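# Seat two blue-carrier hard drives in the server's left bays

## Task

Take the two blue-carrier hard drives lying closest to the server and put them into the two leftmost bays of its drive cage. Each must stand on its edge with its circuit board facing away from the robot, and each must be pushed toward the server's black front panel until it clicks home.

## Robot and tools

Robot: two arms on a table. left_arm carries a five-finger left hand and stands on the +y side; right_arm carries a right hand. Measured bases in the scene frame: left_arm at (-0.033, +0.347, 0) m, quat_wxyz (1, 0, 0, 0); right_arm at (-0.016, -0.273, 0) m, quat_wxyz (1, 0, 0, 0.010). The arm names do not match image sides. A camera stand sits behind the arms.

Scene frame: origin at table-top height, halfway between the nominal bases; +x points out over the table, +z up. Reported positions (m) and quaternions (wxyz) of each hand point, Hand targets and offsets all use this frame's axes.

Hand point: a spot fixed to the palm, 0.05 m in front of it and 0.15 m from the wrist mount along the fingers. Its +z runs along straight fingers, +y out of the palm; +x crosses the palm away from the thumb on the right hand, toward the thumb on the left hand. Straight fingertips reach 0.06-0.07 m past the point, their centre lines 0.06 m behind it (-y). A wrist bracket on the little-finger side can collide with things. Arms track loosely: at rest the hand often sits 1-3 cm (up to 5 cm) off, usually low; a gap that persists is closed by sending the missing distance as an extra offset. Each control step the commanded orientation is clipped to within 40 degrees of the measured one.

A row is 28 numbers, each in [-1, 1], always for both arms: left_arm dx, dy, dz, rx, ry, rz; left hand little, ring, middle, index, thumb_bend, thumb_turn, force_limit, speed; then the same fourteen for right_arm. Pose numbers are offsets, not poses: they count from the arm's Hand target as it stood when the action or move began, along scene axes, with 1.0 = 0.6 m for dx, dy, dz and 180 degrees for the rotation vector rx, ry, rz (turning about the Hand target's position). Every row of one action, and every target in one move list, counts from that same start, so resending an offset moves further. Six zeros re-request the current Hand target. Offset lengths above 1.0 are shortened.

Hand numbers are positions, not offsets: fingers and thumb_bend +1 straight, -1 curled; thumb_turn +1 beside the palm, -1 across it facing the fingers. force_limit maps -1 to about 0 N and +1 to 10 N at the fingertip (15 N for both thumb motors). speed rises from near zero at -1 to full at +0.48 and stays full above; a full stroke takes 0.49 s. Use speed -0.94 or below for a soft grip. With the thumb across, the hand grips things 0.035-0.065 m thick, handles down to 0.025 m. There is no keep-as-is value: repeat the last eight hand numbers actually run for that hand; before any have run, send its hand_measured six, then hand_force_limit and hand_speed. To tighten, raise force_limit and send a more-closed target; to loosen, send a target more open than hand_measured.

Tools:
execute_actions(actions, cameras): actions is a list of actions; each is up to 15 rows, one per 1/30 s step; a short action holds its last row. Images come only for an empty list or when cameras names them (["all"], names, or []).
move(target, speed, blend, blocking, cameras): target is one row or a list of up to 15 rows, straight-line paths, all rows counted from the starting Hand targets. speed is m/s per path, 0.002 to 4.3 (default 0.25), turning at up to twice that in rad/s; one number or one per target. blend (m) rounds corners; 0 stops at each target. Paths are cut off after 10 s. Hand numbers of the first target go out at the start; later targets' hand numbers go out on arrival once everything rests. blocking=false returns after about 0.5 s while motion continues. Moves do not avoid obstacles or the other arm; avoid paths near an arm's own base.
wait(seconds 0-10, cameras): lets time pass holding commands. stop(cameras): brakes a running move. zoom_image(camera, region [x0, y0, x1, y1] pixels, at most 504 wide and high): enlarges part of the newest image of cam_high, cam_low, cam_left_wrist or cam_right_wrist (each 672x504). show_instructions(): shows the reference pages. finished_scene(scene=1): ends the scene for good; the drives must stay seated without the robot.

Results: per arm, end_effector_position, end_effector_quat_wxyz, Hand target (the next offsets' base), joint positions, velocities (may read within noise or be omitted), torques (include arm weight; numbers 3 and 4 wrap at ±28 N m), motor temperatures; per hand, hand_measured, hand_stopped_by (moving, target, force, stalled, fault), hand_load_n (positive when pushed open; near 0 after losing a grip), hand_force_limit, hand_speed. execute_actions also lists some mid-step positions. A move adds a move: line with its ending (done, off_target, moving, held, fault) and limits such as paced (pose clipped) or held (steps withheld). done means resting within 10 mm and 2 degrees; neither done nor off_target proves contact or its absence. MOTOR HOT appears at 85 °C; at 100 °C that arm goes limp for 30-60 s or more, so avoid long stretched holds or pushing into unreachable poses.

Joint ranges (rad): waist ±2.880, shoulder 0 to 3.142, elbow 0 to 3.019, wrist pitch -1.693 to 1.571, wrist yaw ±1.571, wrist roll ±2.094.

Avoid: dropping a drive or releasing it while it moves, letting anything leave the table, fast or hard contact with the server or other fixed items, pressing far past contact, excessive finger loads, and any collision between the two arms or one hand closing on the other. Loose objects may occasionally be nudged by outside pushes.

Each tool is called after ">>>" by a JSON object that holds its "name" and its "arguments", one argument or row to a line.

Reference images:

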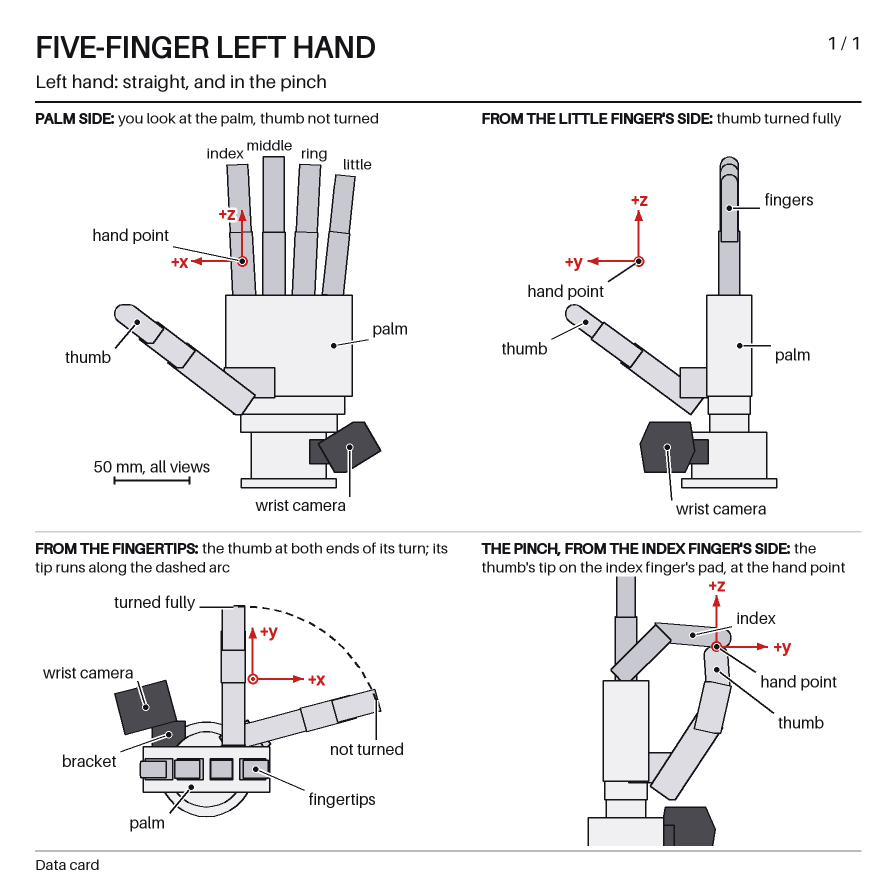

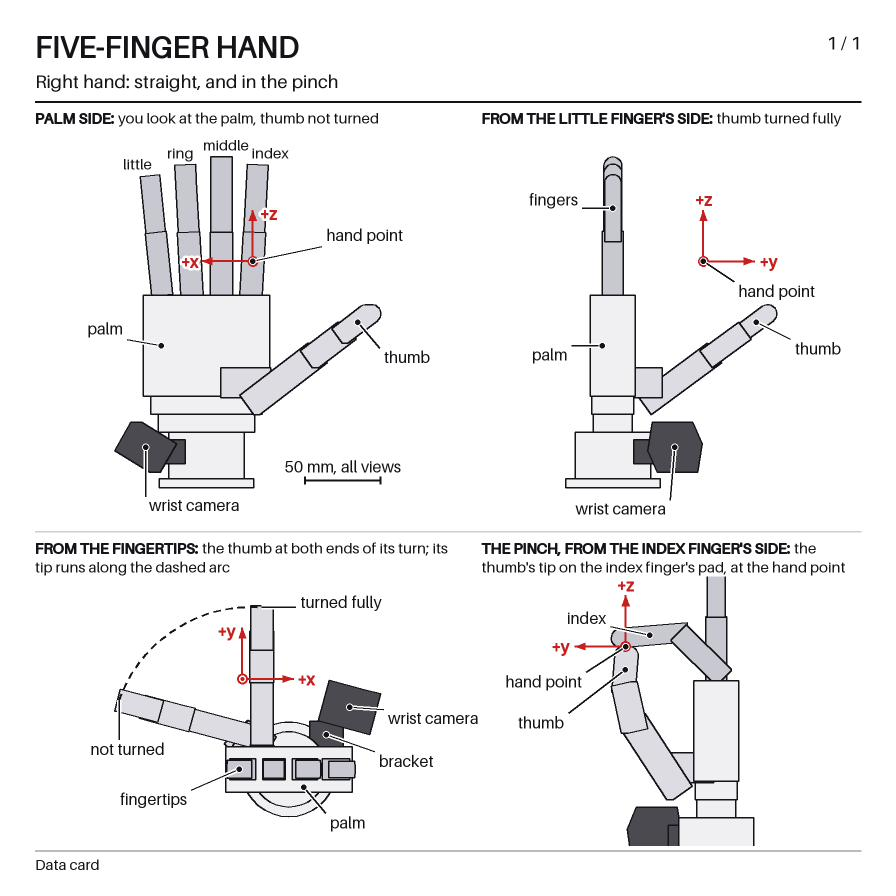

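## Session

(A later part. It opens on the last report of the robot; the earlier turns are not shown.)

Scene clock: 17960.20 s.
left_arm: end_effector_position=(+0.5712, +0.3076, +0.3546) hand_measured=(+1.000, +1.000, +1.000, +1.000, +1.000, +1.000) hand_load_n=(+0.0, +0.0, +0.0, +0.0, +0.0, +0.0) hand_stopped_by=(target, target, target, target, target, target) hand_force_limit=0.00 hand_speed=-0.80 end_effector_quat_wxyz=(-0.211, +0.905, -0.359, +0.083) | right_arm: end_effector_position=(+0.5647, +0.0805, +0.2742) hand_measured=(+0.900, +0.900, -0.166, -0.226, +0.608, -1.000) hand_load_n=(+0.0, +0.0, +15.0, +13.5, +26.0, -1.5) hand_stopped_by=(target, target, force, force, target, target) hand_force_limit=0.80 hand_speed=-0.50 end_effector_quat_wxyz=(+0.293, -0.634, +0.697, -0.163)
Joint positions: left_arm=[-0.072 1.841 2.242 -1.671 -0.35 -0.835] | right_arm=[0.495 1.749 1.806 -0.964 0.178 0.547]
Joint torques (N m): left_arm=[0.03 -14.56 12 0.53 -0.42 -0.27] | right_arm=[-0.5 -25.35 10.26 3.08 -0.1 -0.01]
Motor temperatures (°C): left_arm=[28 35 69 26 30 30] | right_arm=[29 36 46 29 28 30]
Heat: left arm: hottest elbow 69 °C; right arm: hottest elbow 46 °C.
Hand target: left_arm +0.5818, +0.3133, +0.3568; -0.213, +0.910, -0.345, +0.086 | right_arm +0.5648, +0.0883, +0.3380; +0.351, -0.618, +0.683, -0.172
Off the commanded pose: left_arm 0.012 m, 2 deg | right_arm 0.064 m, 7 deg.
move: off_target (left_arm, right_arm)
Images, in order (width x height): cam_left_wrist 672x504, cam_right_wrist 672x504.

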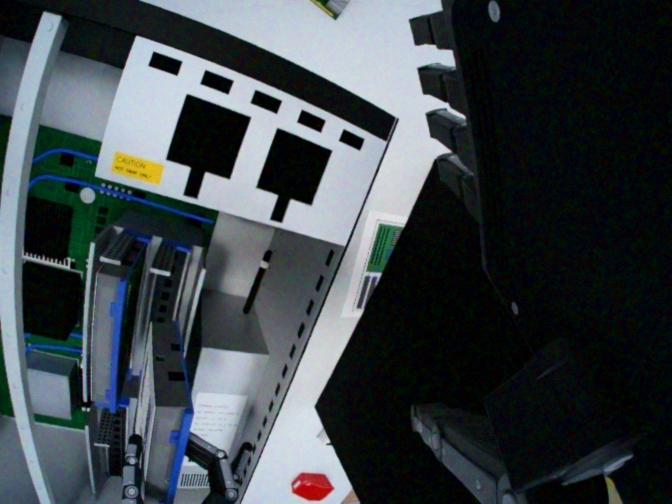

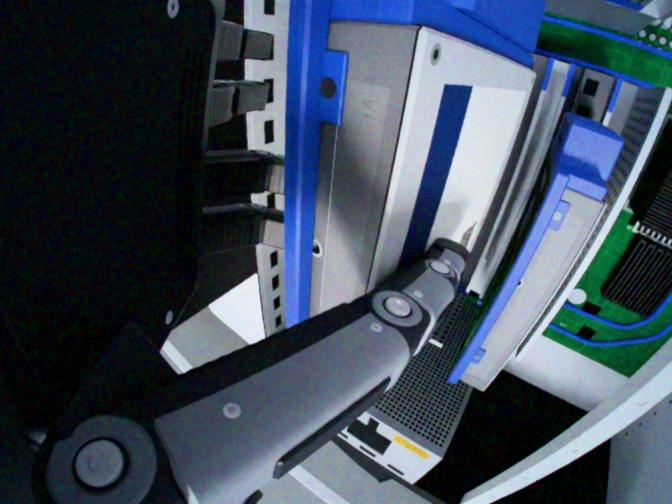

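>>> {"name": "move", "arguments": {
  "target": [0,0,0,0,0,0,1,1,1,1,1,1,0,-0.8,0.0,0.0,-0.035,0.0,0,0.0,0.9,0.9,-0.65,-0.6,0.6,-1,0.8,-0.5],
  "speed": 0.05,
  "cameras": ["cam_left_wrist","cam_right_wrist"]
}}

>>> {"name": "zoom_image", "arguments": {
  "camera": "cam_left_wrist",
  "region": [70, 220, 290, 504]
}}

>>> {"name": "zoom_image", "arguments": {
  "camera": "cam_right_wrist",
  "region": [400, 0, 672, 300]
}}

Scene clock: 18009.23 s.
left_arm: end_effector_position=(+0.5712, +0.3076, +0.3546) hand_measured=(+1.000, +1.000, +1.000, +1.000, +1.000, +1.000) hand_load_n=(+0.0, +0.0, +0.0, +0.0, +0.0, +0.0) hand_stopped_by=(target, target, target, target, target, target) hand_force_limit=0.00 hand_speed=-0.80 end_effector_quat_wxyz=(-0.211, +0.905, -0.359, +0.083) | right_arm: end_effector_position=(+0.5635, +0.0799, +0.2538) hand_measured=(+0.900, +0.900, -0.166, -0.226, +0.608, -1.000) hand_load_n=(+0.0, +0.0, +15.0, +13.0, +26.0, -1.5) hand_stopped_by=(target, target, force, force, target, target) hand_force_limit=0.80 hand_speed=-0.50 end_effector_quat_wxyz=(+0.293, -0.634, +0.697, -0.163)
Joint positions: left_arm=[-0.072 1.841 2.242 -1.671 -0.35 -0.835] | right_arm=[0.495 1.743 1.745 -0.908 0.178 0.547]
Joint torques (N m): left_arm=[0.09 -14.68 12.01 0.55 -0.42 -0.26] | right_arm=[-0.56 -25.47 10.07 3.12 -0.09 0]
Motor temperatures (°C): left_arm=[28 35 69 26 30 30] | right_arm=[29 41 48 29 28 30]
Heat: left arm: hottest elbow 69 °C; right arm: hottest elbow 48 °C.
Hand target: left_arm +0.5818, +0.3133, +0.3568; -0.213, +0.910, -0.345, +0.086 | right_arm +0.5648, +0.0883, +0.3171; +0.351, -0.618, +0.683, -0.172
Off the commanded pose: left_arm 0.012 m, 2 deg | right_arm 0.064 m, 7 deg.
move: off_target (left_arm, right_arm)
Images, in order (width x height): cam_left_wrist 672x504, cam_right_wrist 672x504.

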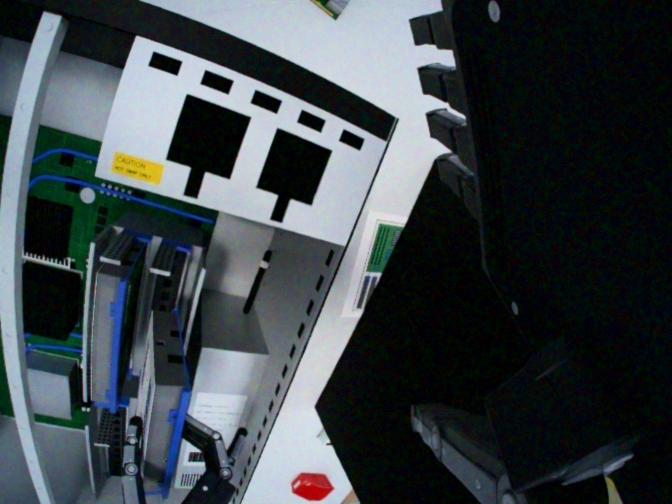

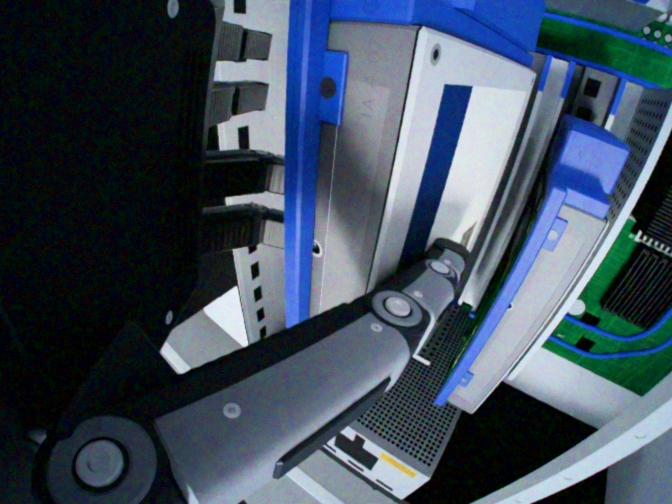

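Scaled by 1.775 from the camera's 672x504 image, which has a finer 960x720 frame.

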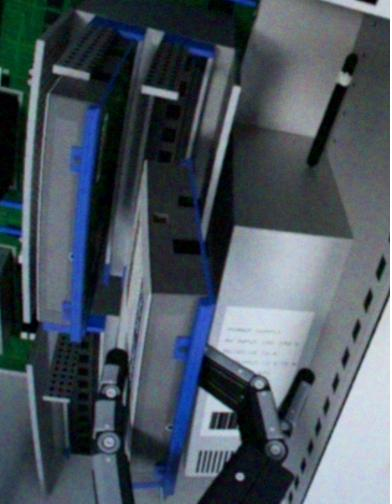

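Scaled by 1.680 from the camera's 672x504 image, which has a finer 960x720 frame.

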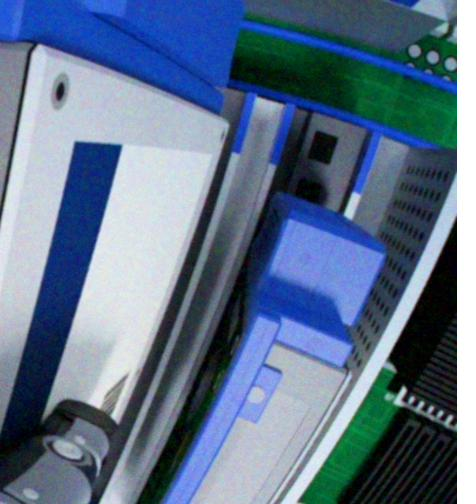

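>>> {"name": "move", "arguments": {
  "target": [0,0,0,0,0,0,1,1,1,1,1,1,0,-0.8,0.0,0.0,-0.03,0.0,0,0.0,0.9,0.9,-0.65,-0.6,0.6,-1,0.8,-0.5],
  "speed": 0.05,
  "cameras": ["cam_left_wrist","cam_right_wrist"]
}}

>>> {"name": "zoom_image", "arguments": {
  "camera": "cam_left_wrist",
  "region": [70, 220, 290, 504]
}}

Scene clock: 18021.67 s.
left_arm: end_effector_position=(+0.5712, +0.3076, +0.3546) hand_measured=(+1.000, +1.000, +1.000, +1.000, +1.000, +1.000) hand_load_n=(+0.0, +0.0, +0.0, +0.0, +0.0, +0.0) hand_stopped_by=(target, target, target, target, target, target) hand_force_limit=0.00 hand_speed=-0.80 end_effector_quat_wxyz=(-0.211, +0.905, -0.359, +0.083) | right_arm: end_effector_position=(+0.5619, +0.0790, +0.2373) hand_measured=(+0.900, +0.900, -0.166, -0.226, +0.608, -1.000) hand_load_n=(+0.0, +0.0, +15.0, +13.5, +26.0, -1.5) hand_stopped_by=(target, target, force, force, target, target) hand_force_limit=0.80 hand_speed=-0.50 end_effector_quat_wxyz=(+0.294, -0.634, +0.696, -0.163)
Joint positions: left_arm=[-0.072 1.841 2.242 -1.671 -0.35 -0.835] | right_arm=[0.495 1.738 1.693 -0.86 0.178 0.547]
Joint torques (N m): left_arm=[0.09 -14.62 12.01 0.54 -0.42 -0.26] | right_arm=[-0.5 -25.11 10.07 3.15 -0.09 0]
Motor temperatures (°C): left_arm=[28 35 69 26 30 30] | right_arm=[29 40 48 29 28 30]
Heat: left arm: hottest elbow 69 °C; right arm: hottest elbow 48 °C.
Hand target: left_arm +0.5818, +0.3133, +0.3568; -0.213, +0.910, -0.345, +0.086 | right_arm +0.5648, +0.0883, +0.2991; +0.351, -0.618, +0.683, -0.172
Off the commanded pose: left_arm 0.012 m, 2 deg | right_arm 0.063 m, 7 deg.
move: off_target (left_arm, right_arm)
Images, in order (width x height): cam_left_wrist 672x504, cam_right_wrist 672x504.

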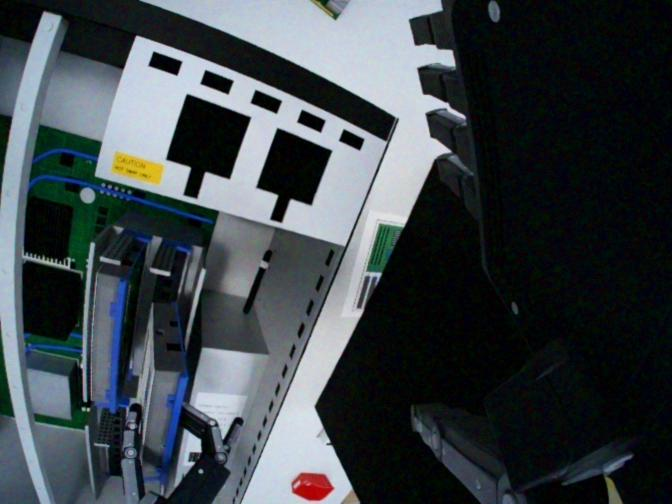

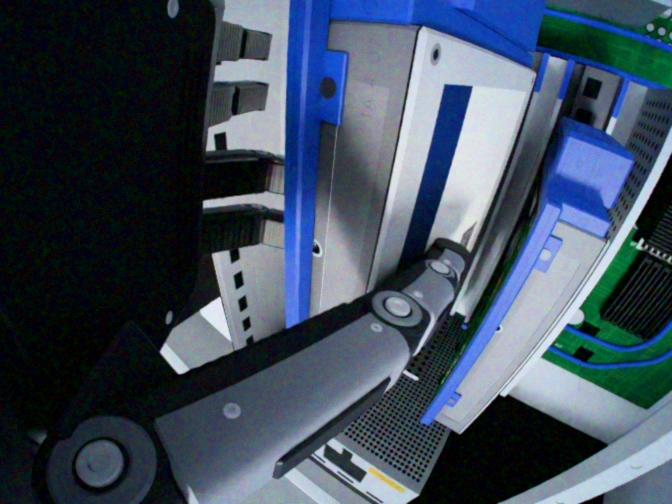

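Scaled by 1.775 from the camera's 672x504 image, which has a finer 960x720 frame.

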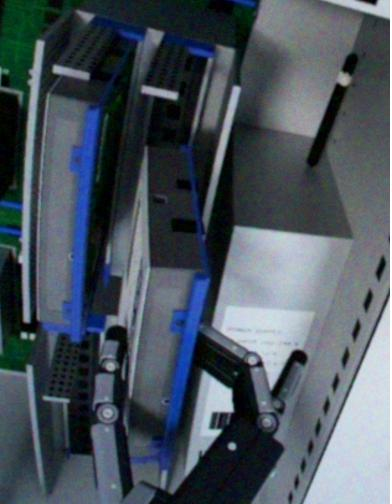

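>>> {"name": "move", "arguments": {
  "target": [0,0,0,0,0,0,1,1,1,1,1,1,0,-0.8,0.012,0.003,-0.022,0.0,0,0.0,0.9,0.9,-0.65,-0.6,0.6,-1,0.8,-0.5],
  "speed": 0.05,
  "cameras": ["cam_left_wrist","cam_right_wrist"]
}}

>>> {"name": "zoom_image", "arguments": {
  "camera": "cam_left_wrist",
  "region": [70, 220, 290, 504]
}}

Scene clock: 18044.97 s.
left_arm: end_effector_position=(+0.5712, +0.3076, +0.3546) hand_measured=(+1.000, +1.000, +1.000, +1.000, +1.000, +1.000) hand_load_n=(+0.0, +0.0, +0.0, +0.0, +0.0, -0.5) hand_stopped_by=(target, target, target, target, target, target) hand_force_limit=0.00 hand_speed=-0.80 end_effector_quat_wxyz=(-0.211, +0.905, -0.359, +0.083) | right_arm: end_effector_position=(+0.5648, +0.0809, +0.2359) hand_measured=(+0.900, +0.900, -0.166, -0.226, +0.608, -1.000) hand_load_n=(+0.0, +0.0, +15.0, +13.5, +26.5, -1.5) hand_stopped_by=(target, target, force, force, target, target) hand_force_limit=0.80 hand_speed=-0.50 end_effector_quat_wxyz=(+0.302, -0.633, +0.694, -0.165)
Joint positions: left_arm=[-0.072 1.841 2.242 -1.671 -0.35 -0.835] | right_arm=[0.495 1.737 1.682 -0.833 0.176 0.544]
Joint torques (N m): left_arm=[0.03 -14.62 11.97 0.57 -0.43 -0.27] | right_arm=[-0.79 -23.36 10.29 3.19 -0.11 0]
Motor temperatures (°C): left_arm=[28 35 69 26 30 30] | right_arm=[29 38 48 29 28 30]
Heat: left arm: hottest elbow 69 °C; right arm: hottest elbow 48 °C.
Hand target: left_arm +0.5818, +0.3133, +0.3568; -0.213, +0.910, -0.345, +0.086 | right_arm +0.5720, +0.0901, +0.2859; +0.351, -0.618, +0.683, -0.172
Off the commanded pose: left_arm 0.012 m, 2 deg | right_arm 0.051 m, 6 deg.
move: off_target (left_arm, right_arm)
Images, in order (width x height): cam_left_wrist 672x504, cam_right_wrist 672x504.

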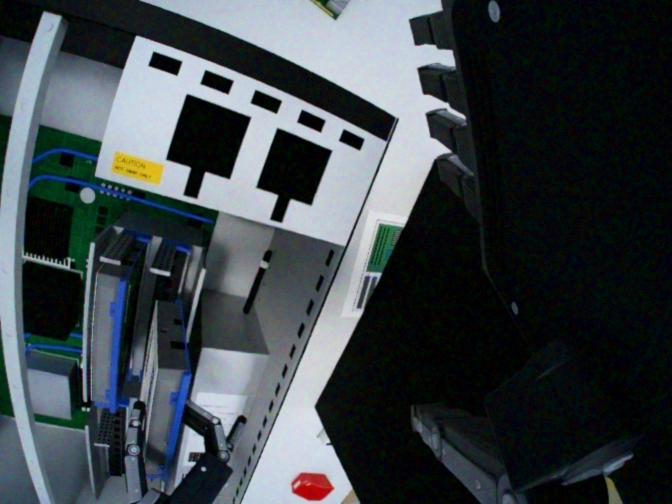

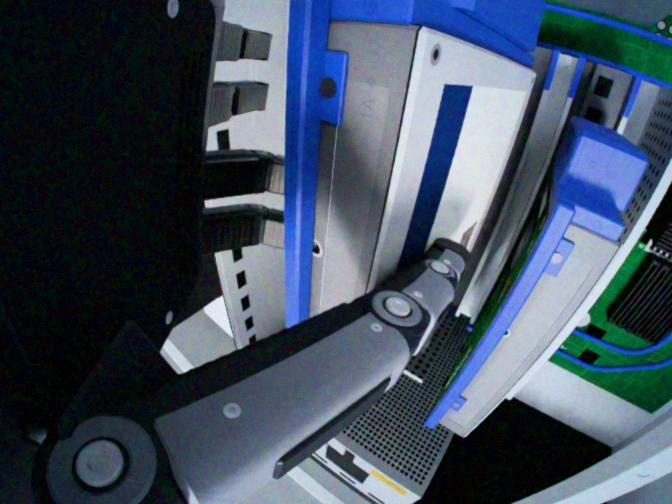

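Scaled by 1.775 from the camera's 672x504 image, which has a finer 960x720 frame.

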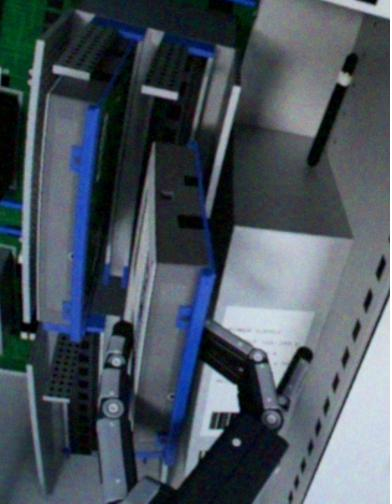

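>>> {"name": "zoom_image", "arguments": {
  "camera": "cam_right_wrist",
  "region": [430, 30, 640, 240]
}}

>>> {"name": "zoom_image", "arguments": {
  "camera": "cam_right_wrist",
  "region": [420, 200, 600, 380]
}}

>>> {"name": "zoom_image", "arguments": {
  "camera": "cam_left_wrist",
  "region": [100, 220, 230, 350]
}}

Scaled by 2.400 from the camera's 672x504 image, which has a finer 960x720 frame.

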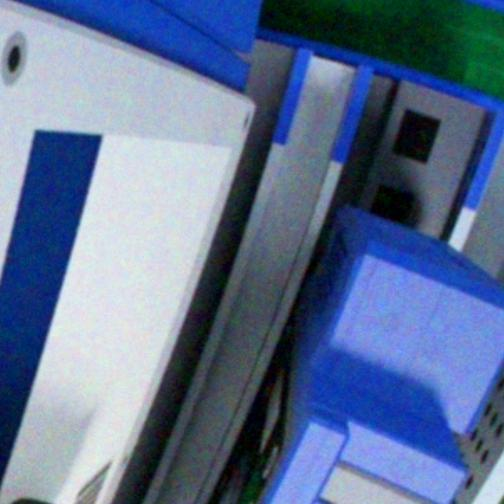

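Scaled by 2.800 from the camera's 672x504 image, which has a finer 960x720 frame.

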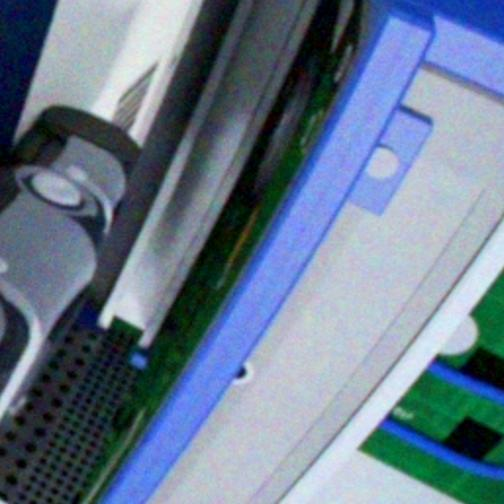

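Scaled by 3.877 from the camera's 672x504 image, which has a finer 960x720 frame.

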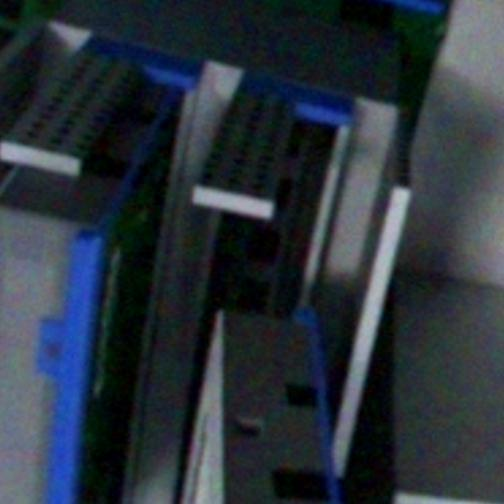

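>>> {"name": "zoom_image", "arguments": {
  "camera": "cam_left_wrist",
  "region": [130, 230, 220, 320]
}}

Scaled by 5.600 from the camera's 672x504 image, which has a finer 960x720 frame.

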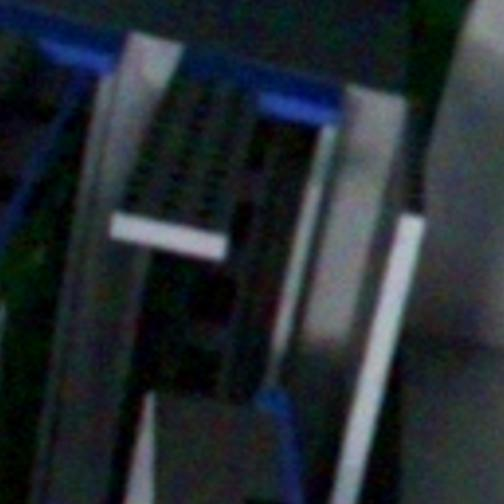

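>>> {"name": "move", "arguments": {
  "target": [0,0,0,0,0,0,1,1,1,1,1,1,0,-0.8,-0.003,0.0,0.02,0.0,0,0.011,0.9,0.9,-0.65,-0.6,0.6,-1,0.8,-0.5],
  "speed": 0.05,
  "cameras": ["cam_left_wrist","cam_right_wrist"]
}}

>>> {"name": "zoom_image", "arguments": {
  "camera": "cam_left_wrist",
  "region": [130, 230, 220, 320]
}}

Scene clock: 18147.10 s.
left_arm: end_effector_position=(+0.5712, +0.3076, +0.3546) hand_measured=(+1.000, +1.000, +1.000, +1.000, +1.000, +1.000) hand_load_n=(+0.0, +0.0, +0.0, +0.0, -0.5, +0.0) hand_stopped_by=(target, target, target, target, target, target) hand_force_limit=0.00 hand_speed=-0.80 end_effector_quat_wxyz=(-0.211, +0.905, -0.359, +0.083) | right_arm: end_effector_position=(+0.5611, +0.0839, +0.2355) hand_measured=(+0.900, +0.900, -0.166, -0.226, +0.608, -1.000) hand_load_n=(+0.0, +0.0, +15.0, +13.0, +26.5, -1.5) hand_stopped_by=(target, target, force, force, target, target) hand_force_limit=0.80 hand_speed=-0.50 end_effector_quat_wxyz=(-0.304, +0.646, -0.682, +0.157)
Joint positions: left_arm=[-0.072 1.841 2.242 -1.671 -0.35 -0.835] | right_arm=[0.495 1.737 1.682 -0.832 0.149 0.516]
Joint torques (N m): left_arm=[-0.03 -14.62 12.03 0.49 -0.43 -0.26] | right_arm=[-1.32 -23.71 12.05 2.11 -0.15 0]
Motor temperatures (°C): left_arm=[28 35 69 26 30 30] | right_arm=[29 36 49 29 28 30]
Heat: left arm: hottest elbow 69 °C; right arm: hottest elbow 49 °C.
Hand target: left_arm +0.5818, +0.3133, +0.3568; -0.213, +0.910, -0.345, +0.086 | right_arm +0.5703, +0.0901, +0.2979; -0.354, +0.629, -0.672, +0.166
Off the commanded pose: left_arm 0.012 m, 2 deg | right_arm 0.063 m, 6 deg.
move: off_target (left_arm, right_arm)
Images, in order (width x height): cam_left_wrist 672x504, cam_right_wrist 672x504.

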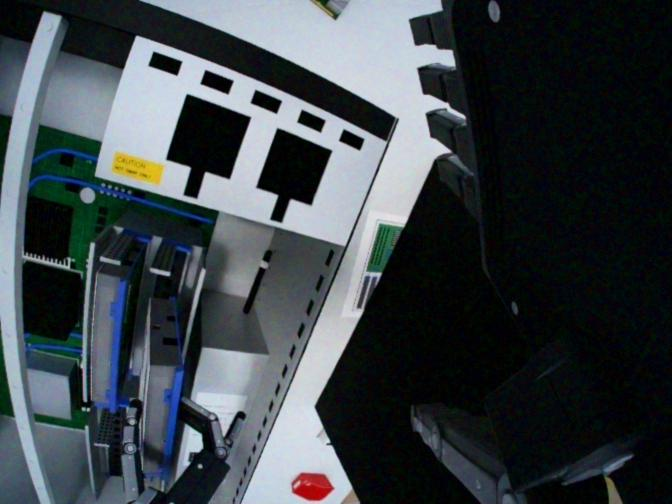

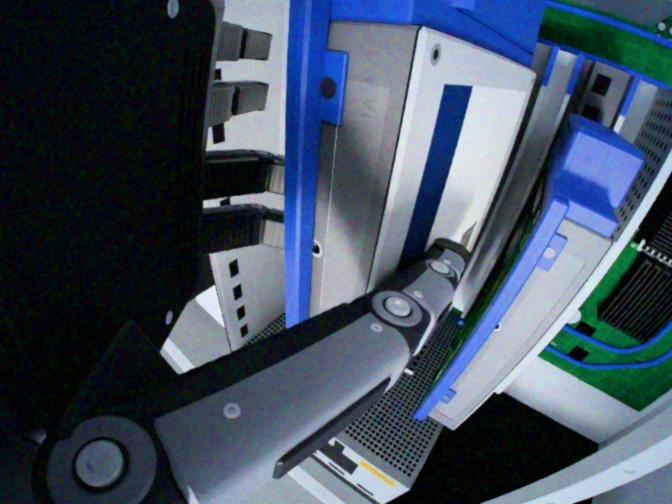

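Scaled by 5.600 from the camera's 672x504 image, which has a finer 960x720 frame.

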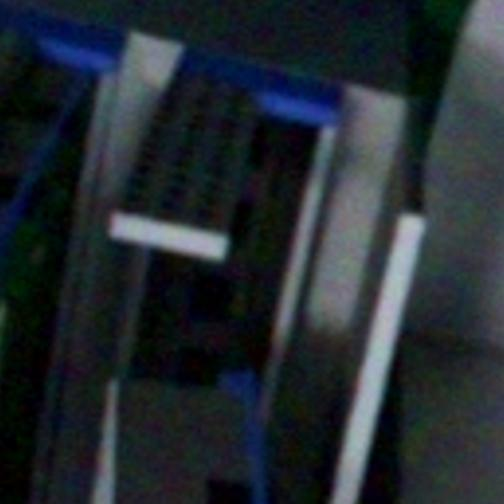

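>>> {"name": "move", "arguments": {
  "target": [0,0,0,0,0,0,1,1,1,1,1,1,0,-0.8,0.012,0.0,-0.025,0.0,0,0.0,0.9,0.9,-0.65,-0.6,0.6,-1,0.8,-0.5],
  "speed": 0.05,
  "cameras": ["cam_left_wrist","cam_right_wrist"]
}}

>>> {"name": "zoom_image", "arguments": {
  "camera": "cam_left_wrist",
  "region": [130, 230, 220, 320]
}}

Scene clock: 18166.40 s.
left_arm: end_effector_position=(+0.5712, +0.3076, +0.3546) hand_measured=(+1.000, +1.000, +1.000, +1.000, +1.000, +1.000) hand_load_n=(+0.0, +0.0, +0.0, +0.0, +0.0, +0.0) hand_stopped_by=(target, target, target, target, target, target) hand_force_limit=0.00 hand_speed=-0.80 end_effector_quat_wxyz=(-0.211, +0.905, -0.359, +0.083) | right_arm: end_effector_position=(+0.5622, +0.0854, +0.2368) hand_measured=(+0.900, +0.900, -0.166, -0.226, +0.608, -1.000) hand_load_n=(+0.0, +0.5, +15.0, +13.0, +26.5, -1.5) hand_stopped_by=(target, target, force, force, target, target) hand_force_limit=0.80 hand_speed=-0.50 end_effector_quat_wxyz=(-0.308, +0.647, -0.680, +0.156)
Joint positions: left_arm=[-0.072 1.841 2.242 -1.671 -0.35 -0.835] | right_arm=[0.495 1.737 1.682 -0.823 0.144 0.511]
Joint torques (N m): left_arm=[-0.03 -14.56 11.99 0.54 -0.44 -0.27] | right_arm=[-1.85 -22.18 11.04 3.22 -0.15 0]
Motor temperatures (°C): left_arm=[28 35 69 26 30 30] | right_arm=[29 37 51 29 27 30]
Heat: left arm: hottest elbow 69 °C; right arm: hottest elbow 51 °C.
Hand target: left_arm +0.5818, +0.3133, +0.3568; -0.213, +0.910, -0.345, +0.086 | right_arm +0.5774, +0.0901, +0.2829; -0.354, +0.629, -0.672, +0.166
Off the commanded pose: left_arm 0.012 m, 2 deg | right_arm 0.049 m, 6 deg.
move: off_target (left_arm, right_arm)
Images, in order (width x height): cam_left_wrist 672x504, cam_right_wrist 672x504.

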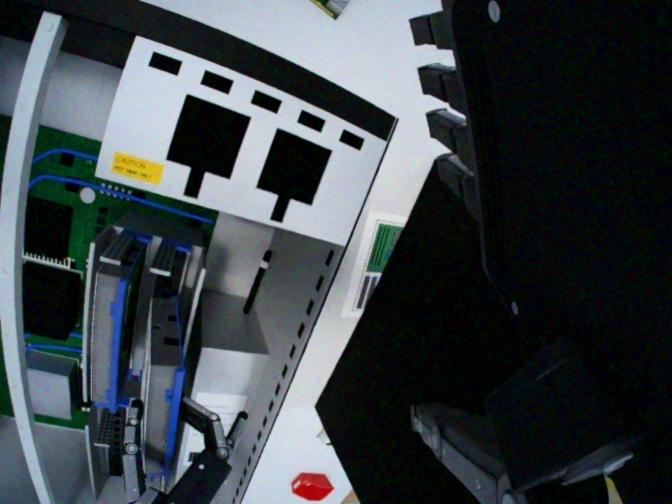

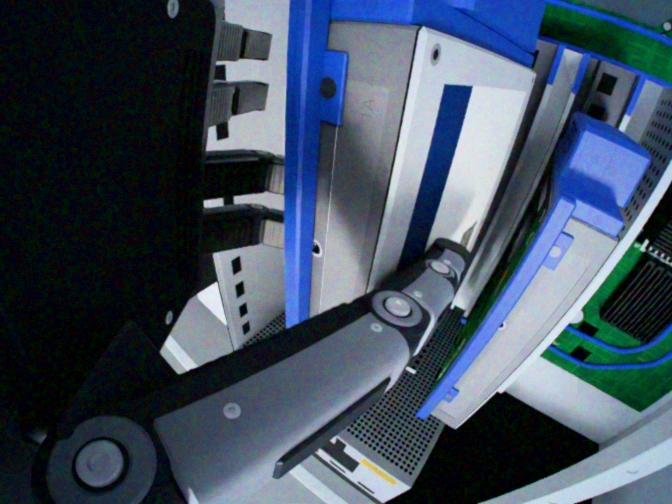

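Scaled by 5.600 from the camera's 672x504 image, which has a finer 960x720 frame.

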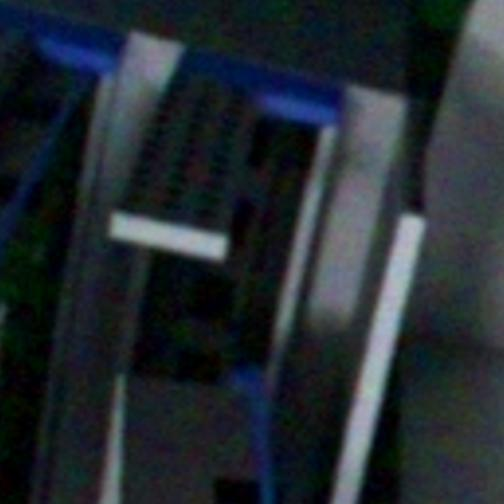

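>>> {"name": "move", "arguments": {
  "target": [0,0,0,0,0,0,1,1,1,1,1,1,0,-0.8,0.005,-0.003,-0.018,0.0,0,0.0,0.9,0.9,-0.65,-0.6,0.6,-1,0.8,-0.5],
  "speed": 0.05,
  "cameras": ["cam_left_wrist","cam_right_wrist"]
}}

>>> {"name": "zoom_image", "arguments": {
  "camera": "cam_left_wrist",
  "region": [130, 230, 220, 320]
}}

Scene clock: 18185.27 s.
left_arm: end_effector_position=(+0.5712, +0.3076, +0.3546) hand_measured=(+1.000, +1.000, +1.000, +1.000, +1.000, +1.000) hand_load_n=(+0.0, +0.0, +0.0, +0.0, +0.0, +0.0) hand_stopped_by=(target, target, target, target, target, target) hand_force_limit=0.00 hand_speed=-0.80 end_effector_quat_wxyz=(-0.211, +0.905, -0.359, +0.083) | right_arm: end_effector_position=(+0.5667, +0.0856, +0.2368) hand_measured=(+0.900, +0.900, -0.166, -0.226, +0.608, -1.000) hand_load_n=(+0.0, +0.0, +15.0, +13.5, +26.5, -1.5) hand_stopped_by=(target, target, force, force, target, target) hand_force_limit=0.80 hand_speed=-0.50 end_effector_quat_wxyz=(-0.316, +0.645, -0.677, +0.158)
Joint positions: left_arm=[-0.072 1.841 2.242 -1.671 -0.35 -0.835] | right_arm=[0.491 1.737 1.675 -0.798 0.141 0.507]
Joint torques (N m): left_arm=[0.03 -14.62 12.01 0.54 -0.43 -0.27] | right_arm=[-1.96 -21.66 10.17 3.3 -0.15 0.01]
Motor temperatures (°C): left_arm=[28 35 69 26 30 30] | right_arm=[29 36 51 29 27 30]
Heat: left arm: hottest elbow 69 °C; right arm: hottest elbow 51 °C.
Hand target: left_arm +0.5818, +0.3133, +0.3568; -0.213, +0.910, -0.345, +0.086 | right_arm +0.5804, +0.0882, +0.2720; -0.354, +0.629, -0.672, +0.166
Off the commanded pose: left_arm 0.012 m, 2 deg | right_arm 0.038 m, 5 deg.
move: off_target (left_arm, right_arm)
Images, in order (width x height): cam_left_wrist 672x504, cam_right_wrist 672x504.

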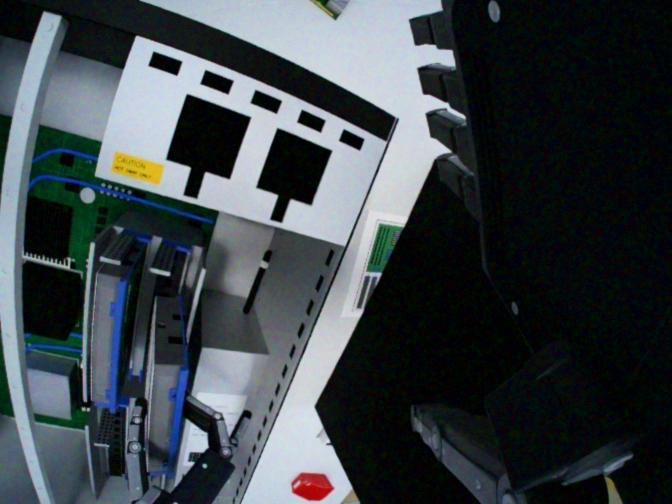

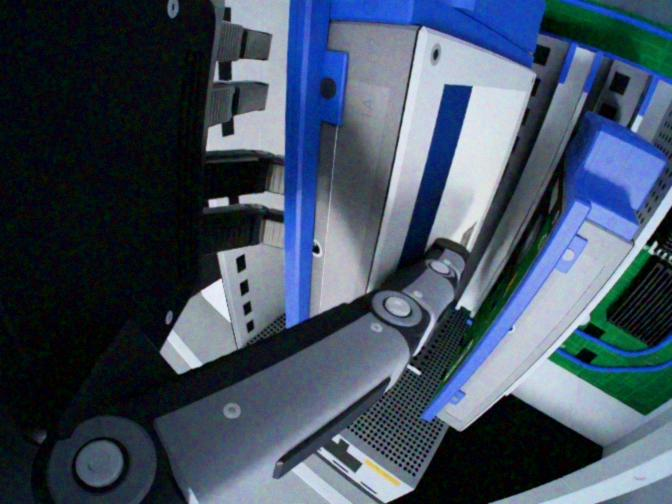

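Scaled by 5.600 from the camera's 672x504 image, which has a finer 960x720 frame.

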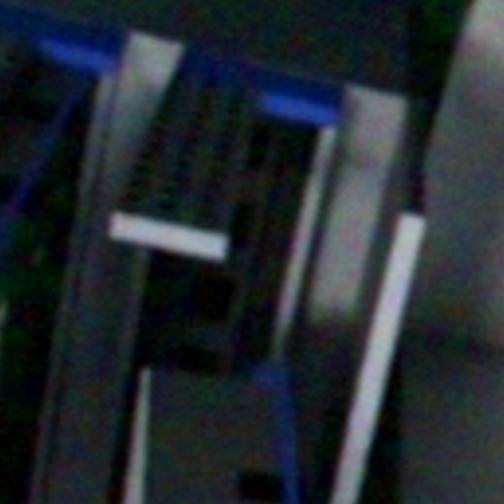

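>>> {"name": "execute_actions", "arguments": {
  "actions": []
}}

>>> {"name": "zoom_image", "arguments": {
  "camera": "cam_high",
  "region": [290, 180, 430, 290]
}}

Scene clock: 18287.17 s.
left_arm: end_effector_position=(+0.5712, +0.3076, +0.3546) hand_measured=(+1.000, +1.000, +1.000, +1.000, +1.000, +1.000) hand_load_n=(+0.0, +0.0, +0.0, +0.0, +0.0, +0.0) hand_stopped_by=(target, target, target, target, target, target) hand_force_limit=0.00 hand_speed=-0.80 end_effector_quat_wxyz=(-0.211, +0.905, -0.359, +0.083) | right_arm: end_effector_position=(+0.5668, +0.0856, +0.2368) hand_measured=(+0.900, +0.900, -0.166, -0.226, +0.608, -1.000) hand_load_n=(+0.0, +0.0, +15.0, +13.0, +26.5, -1.5) hand_stopped_by=(target, target, force, force, target, target) hand_force_limit=0.80 hand_speed=-0.50 end_effector_quat_wxyz=(-0.316, +0.645, -0.677, +0.158)
Joint positions: left_arm=[-0.072 1.841 2.242 -1.671 -0.35 -0.835] | right_arm=[0.491 1.737 1.675 -0.798 0.141 0.507]
Joint velocities: within noise
Joint torques (N m): left_arm=[-0.09 -14.68 12.03 0.55 -0.43 -0.26] | right_arm=[-2.02 -21.6 10.17 3.3 -0.15 0.01]
Motor temperatures (°C): left_arm=[28 35 69 26 30 30] | right_arm=[29 36 49 29 27 30]
Heat: left arm: hottest elbow 69 °C; right arm: hottest elbow 49 °C.
Hand target: left_arm +0.5818, +0.3133, +0.3568; -0.213, +0.910, -0.345, +0.086 | right_arm +0.5804, +0.0882, +0.2720; -0.354, +0.629, -0.672, +0.166
Off the commanded pose: left_arm 0.012 m, 2 deg | right_arm 0.038 m, 5 deg.

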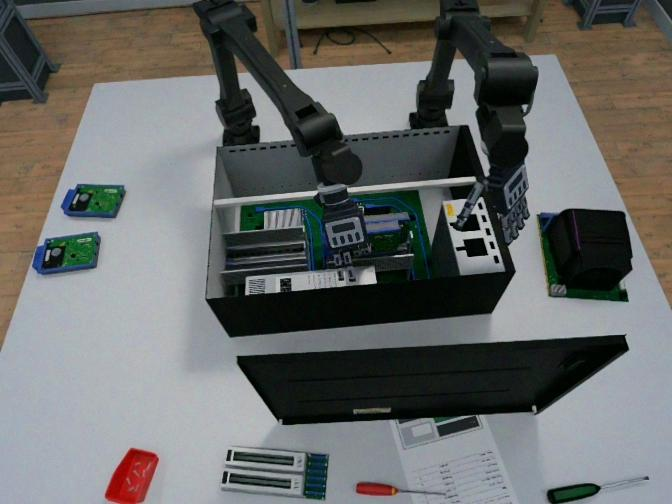

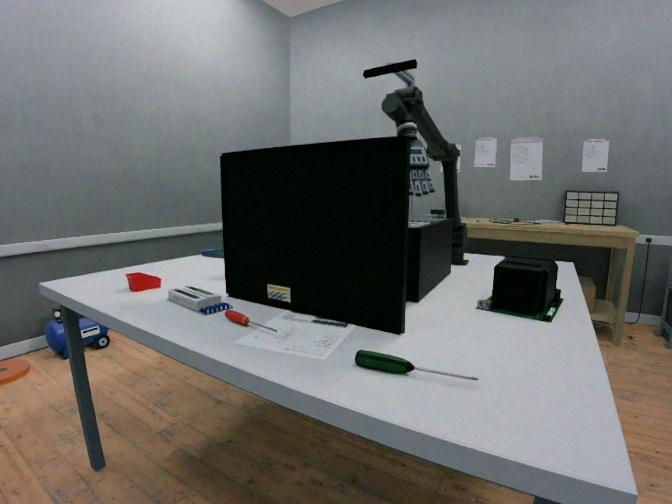

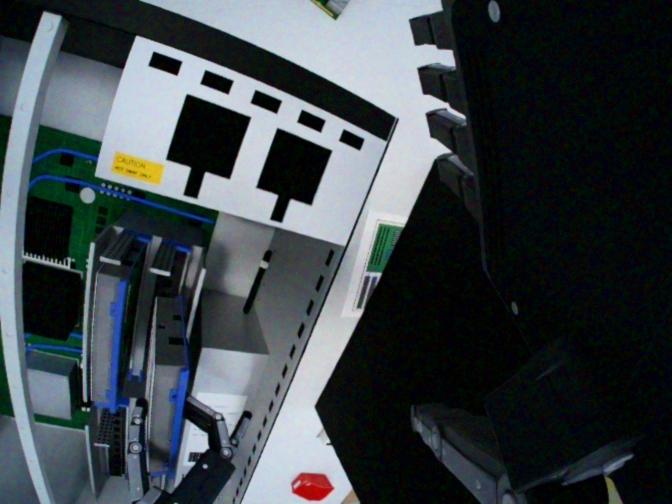

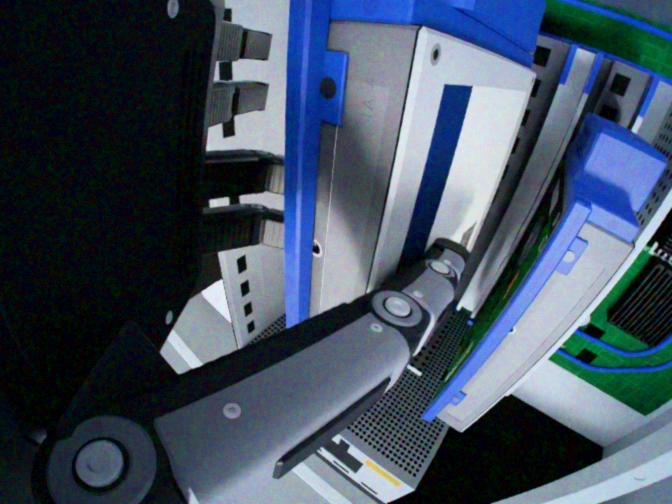

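Scaled by 3.600 from the camera's 672x504 image, which has a finer 960x720 frame.

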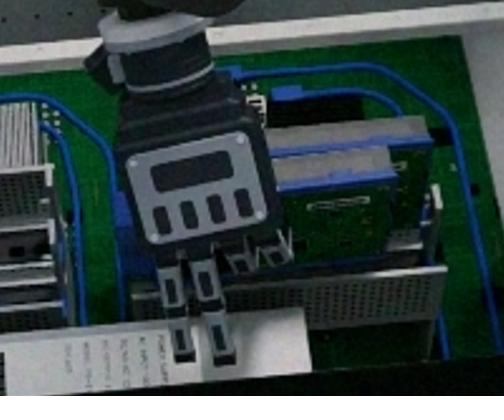

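>>> {"name": "zoom_image", "arguments": {
  "camera": "cam_left_wrist",
  "region": [135, 265, 205, 335]
}}

>>> {"name": "zoom_image", "arguments": {
  "camera": "cam_left_wrist",
  "region": [80, 380, 210, 504]
}}

>>> {"name": "zoom_image", "arguments": {
  "camera": "cam_high",
  "region": [340, 200, 420, 270]
}}

Scaled by 7.200 from the camera's 672x504 image, which has a finer 960x720 frame.

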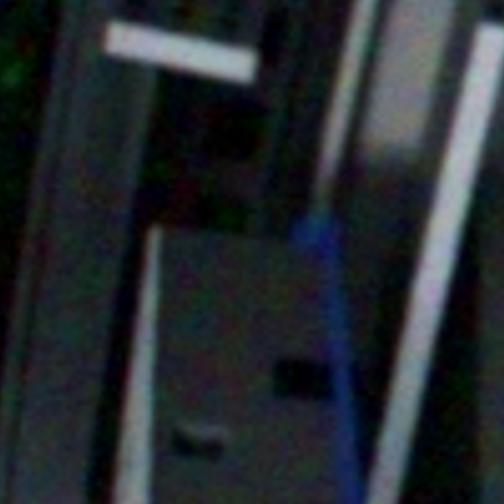

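Scaled by 3.877 from the camera's 672x504 image, which has a finer 960x720 frame.

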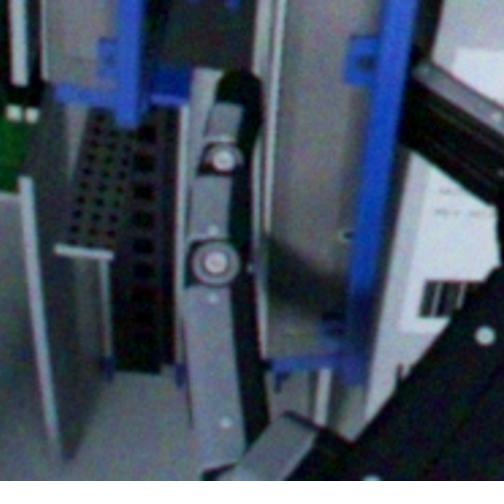

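Scaled by 6.300 from the camera's 672x504 image, which has a finer 960x720 frame.

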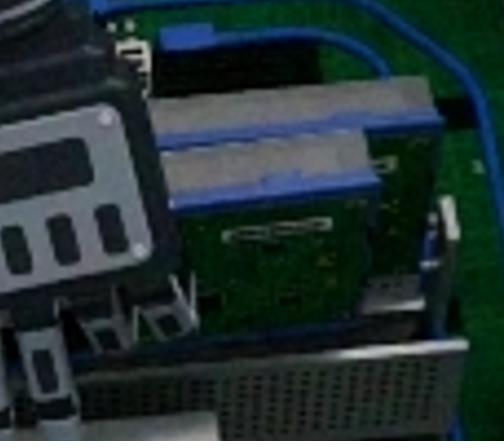

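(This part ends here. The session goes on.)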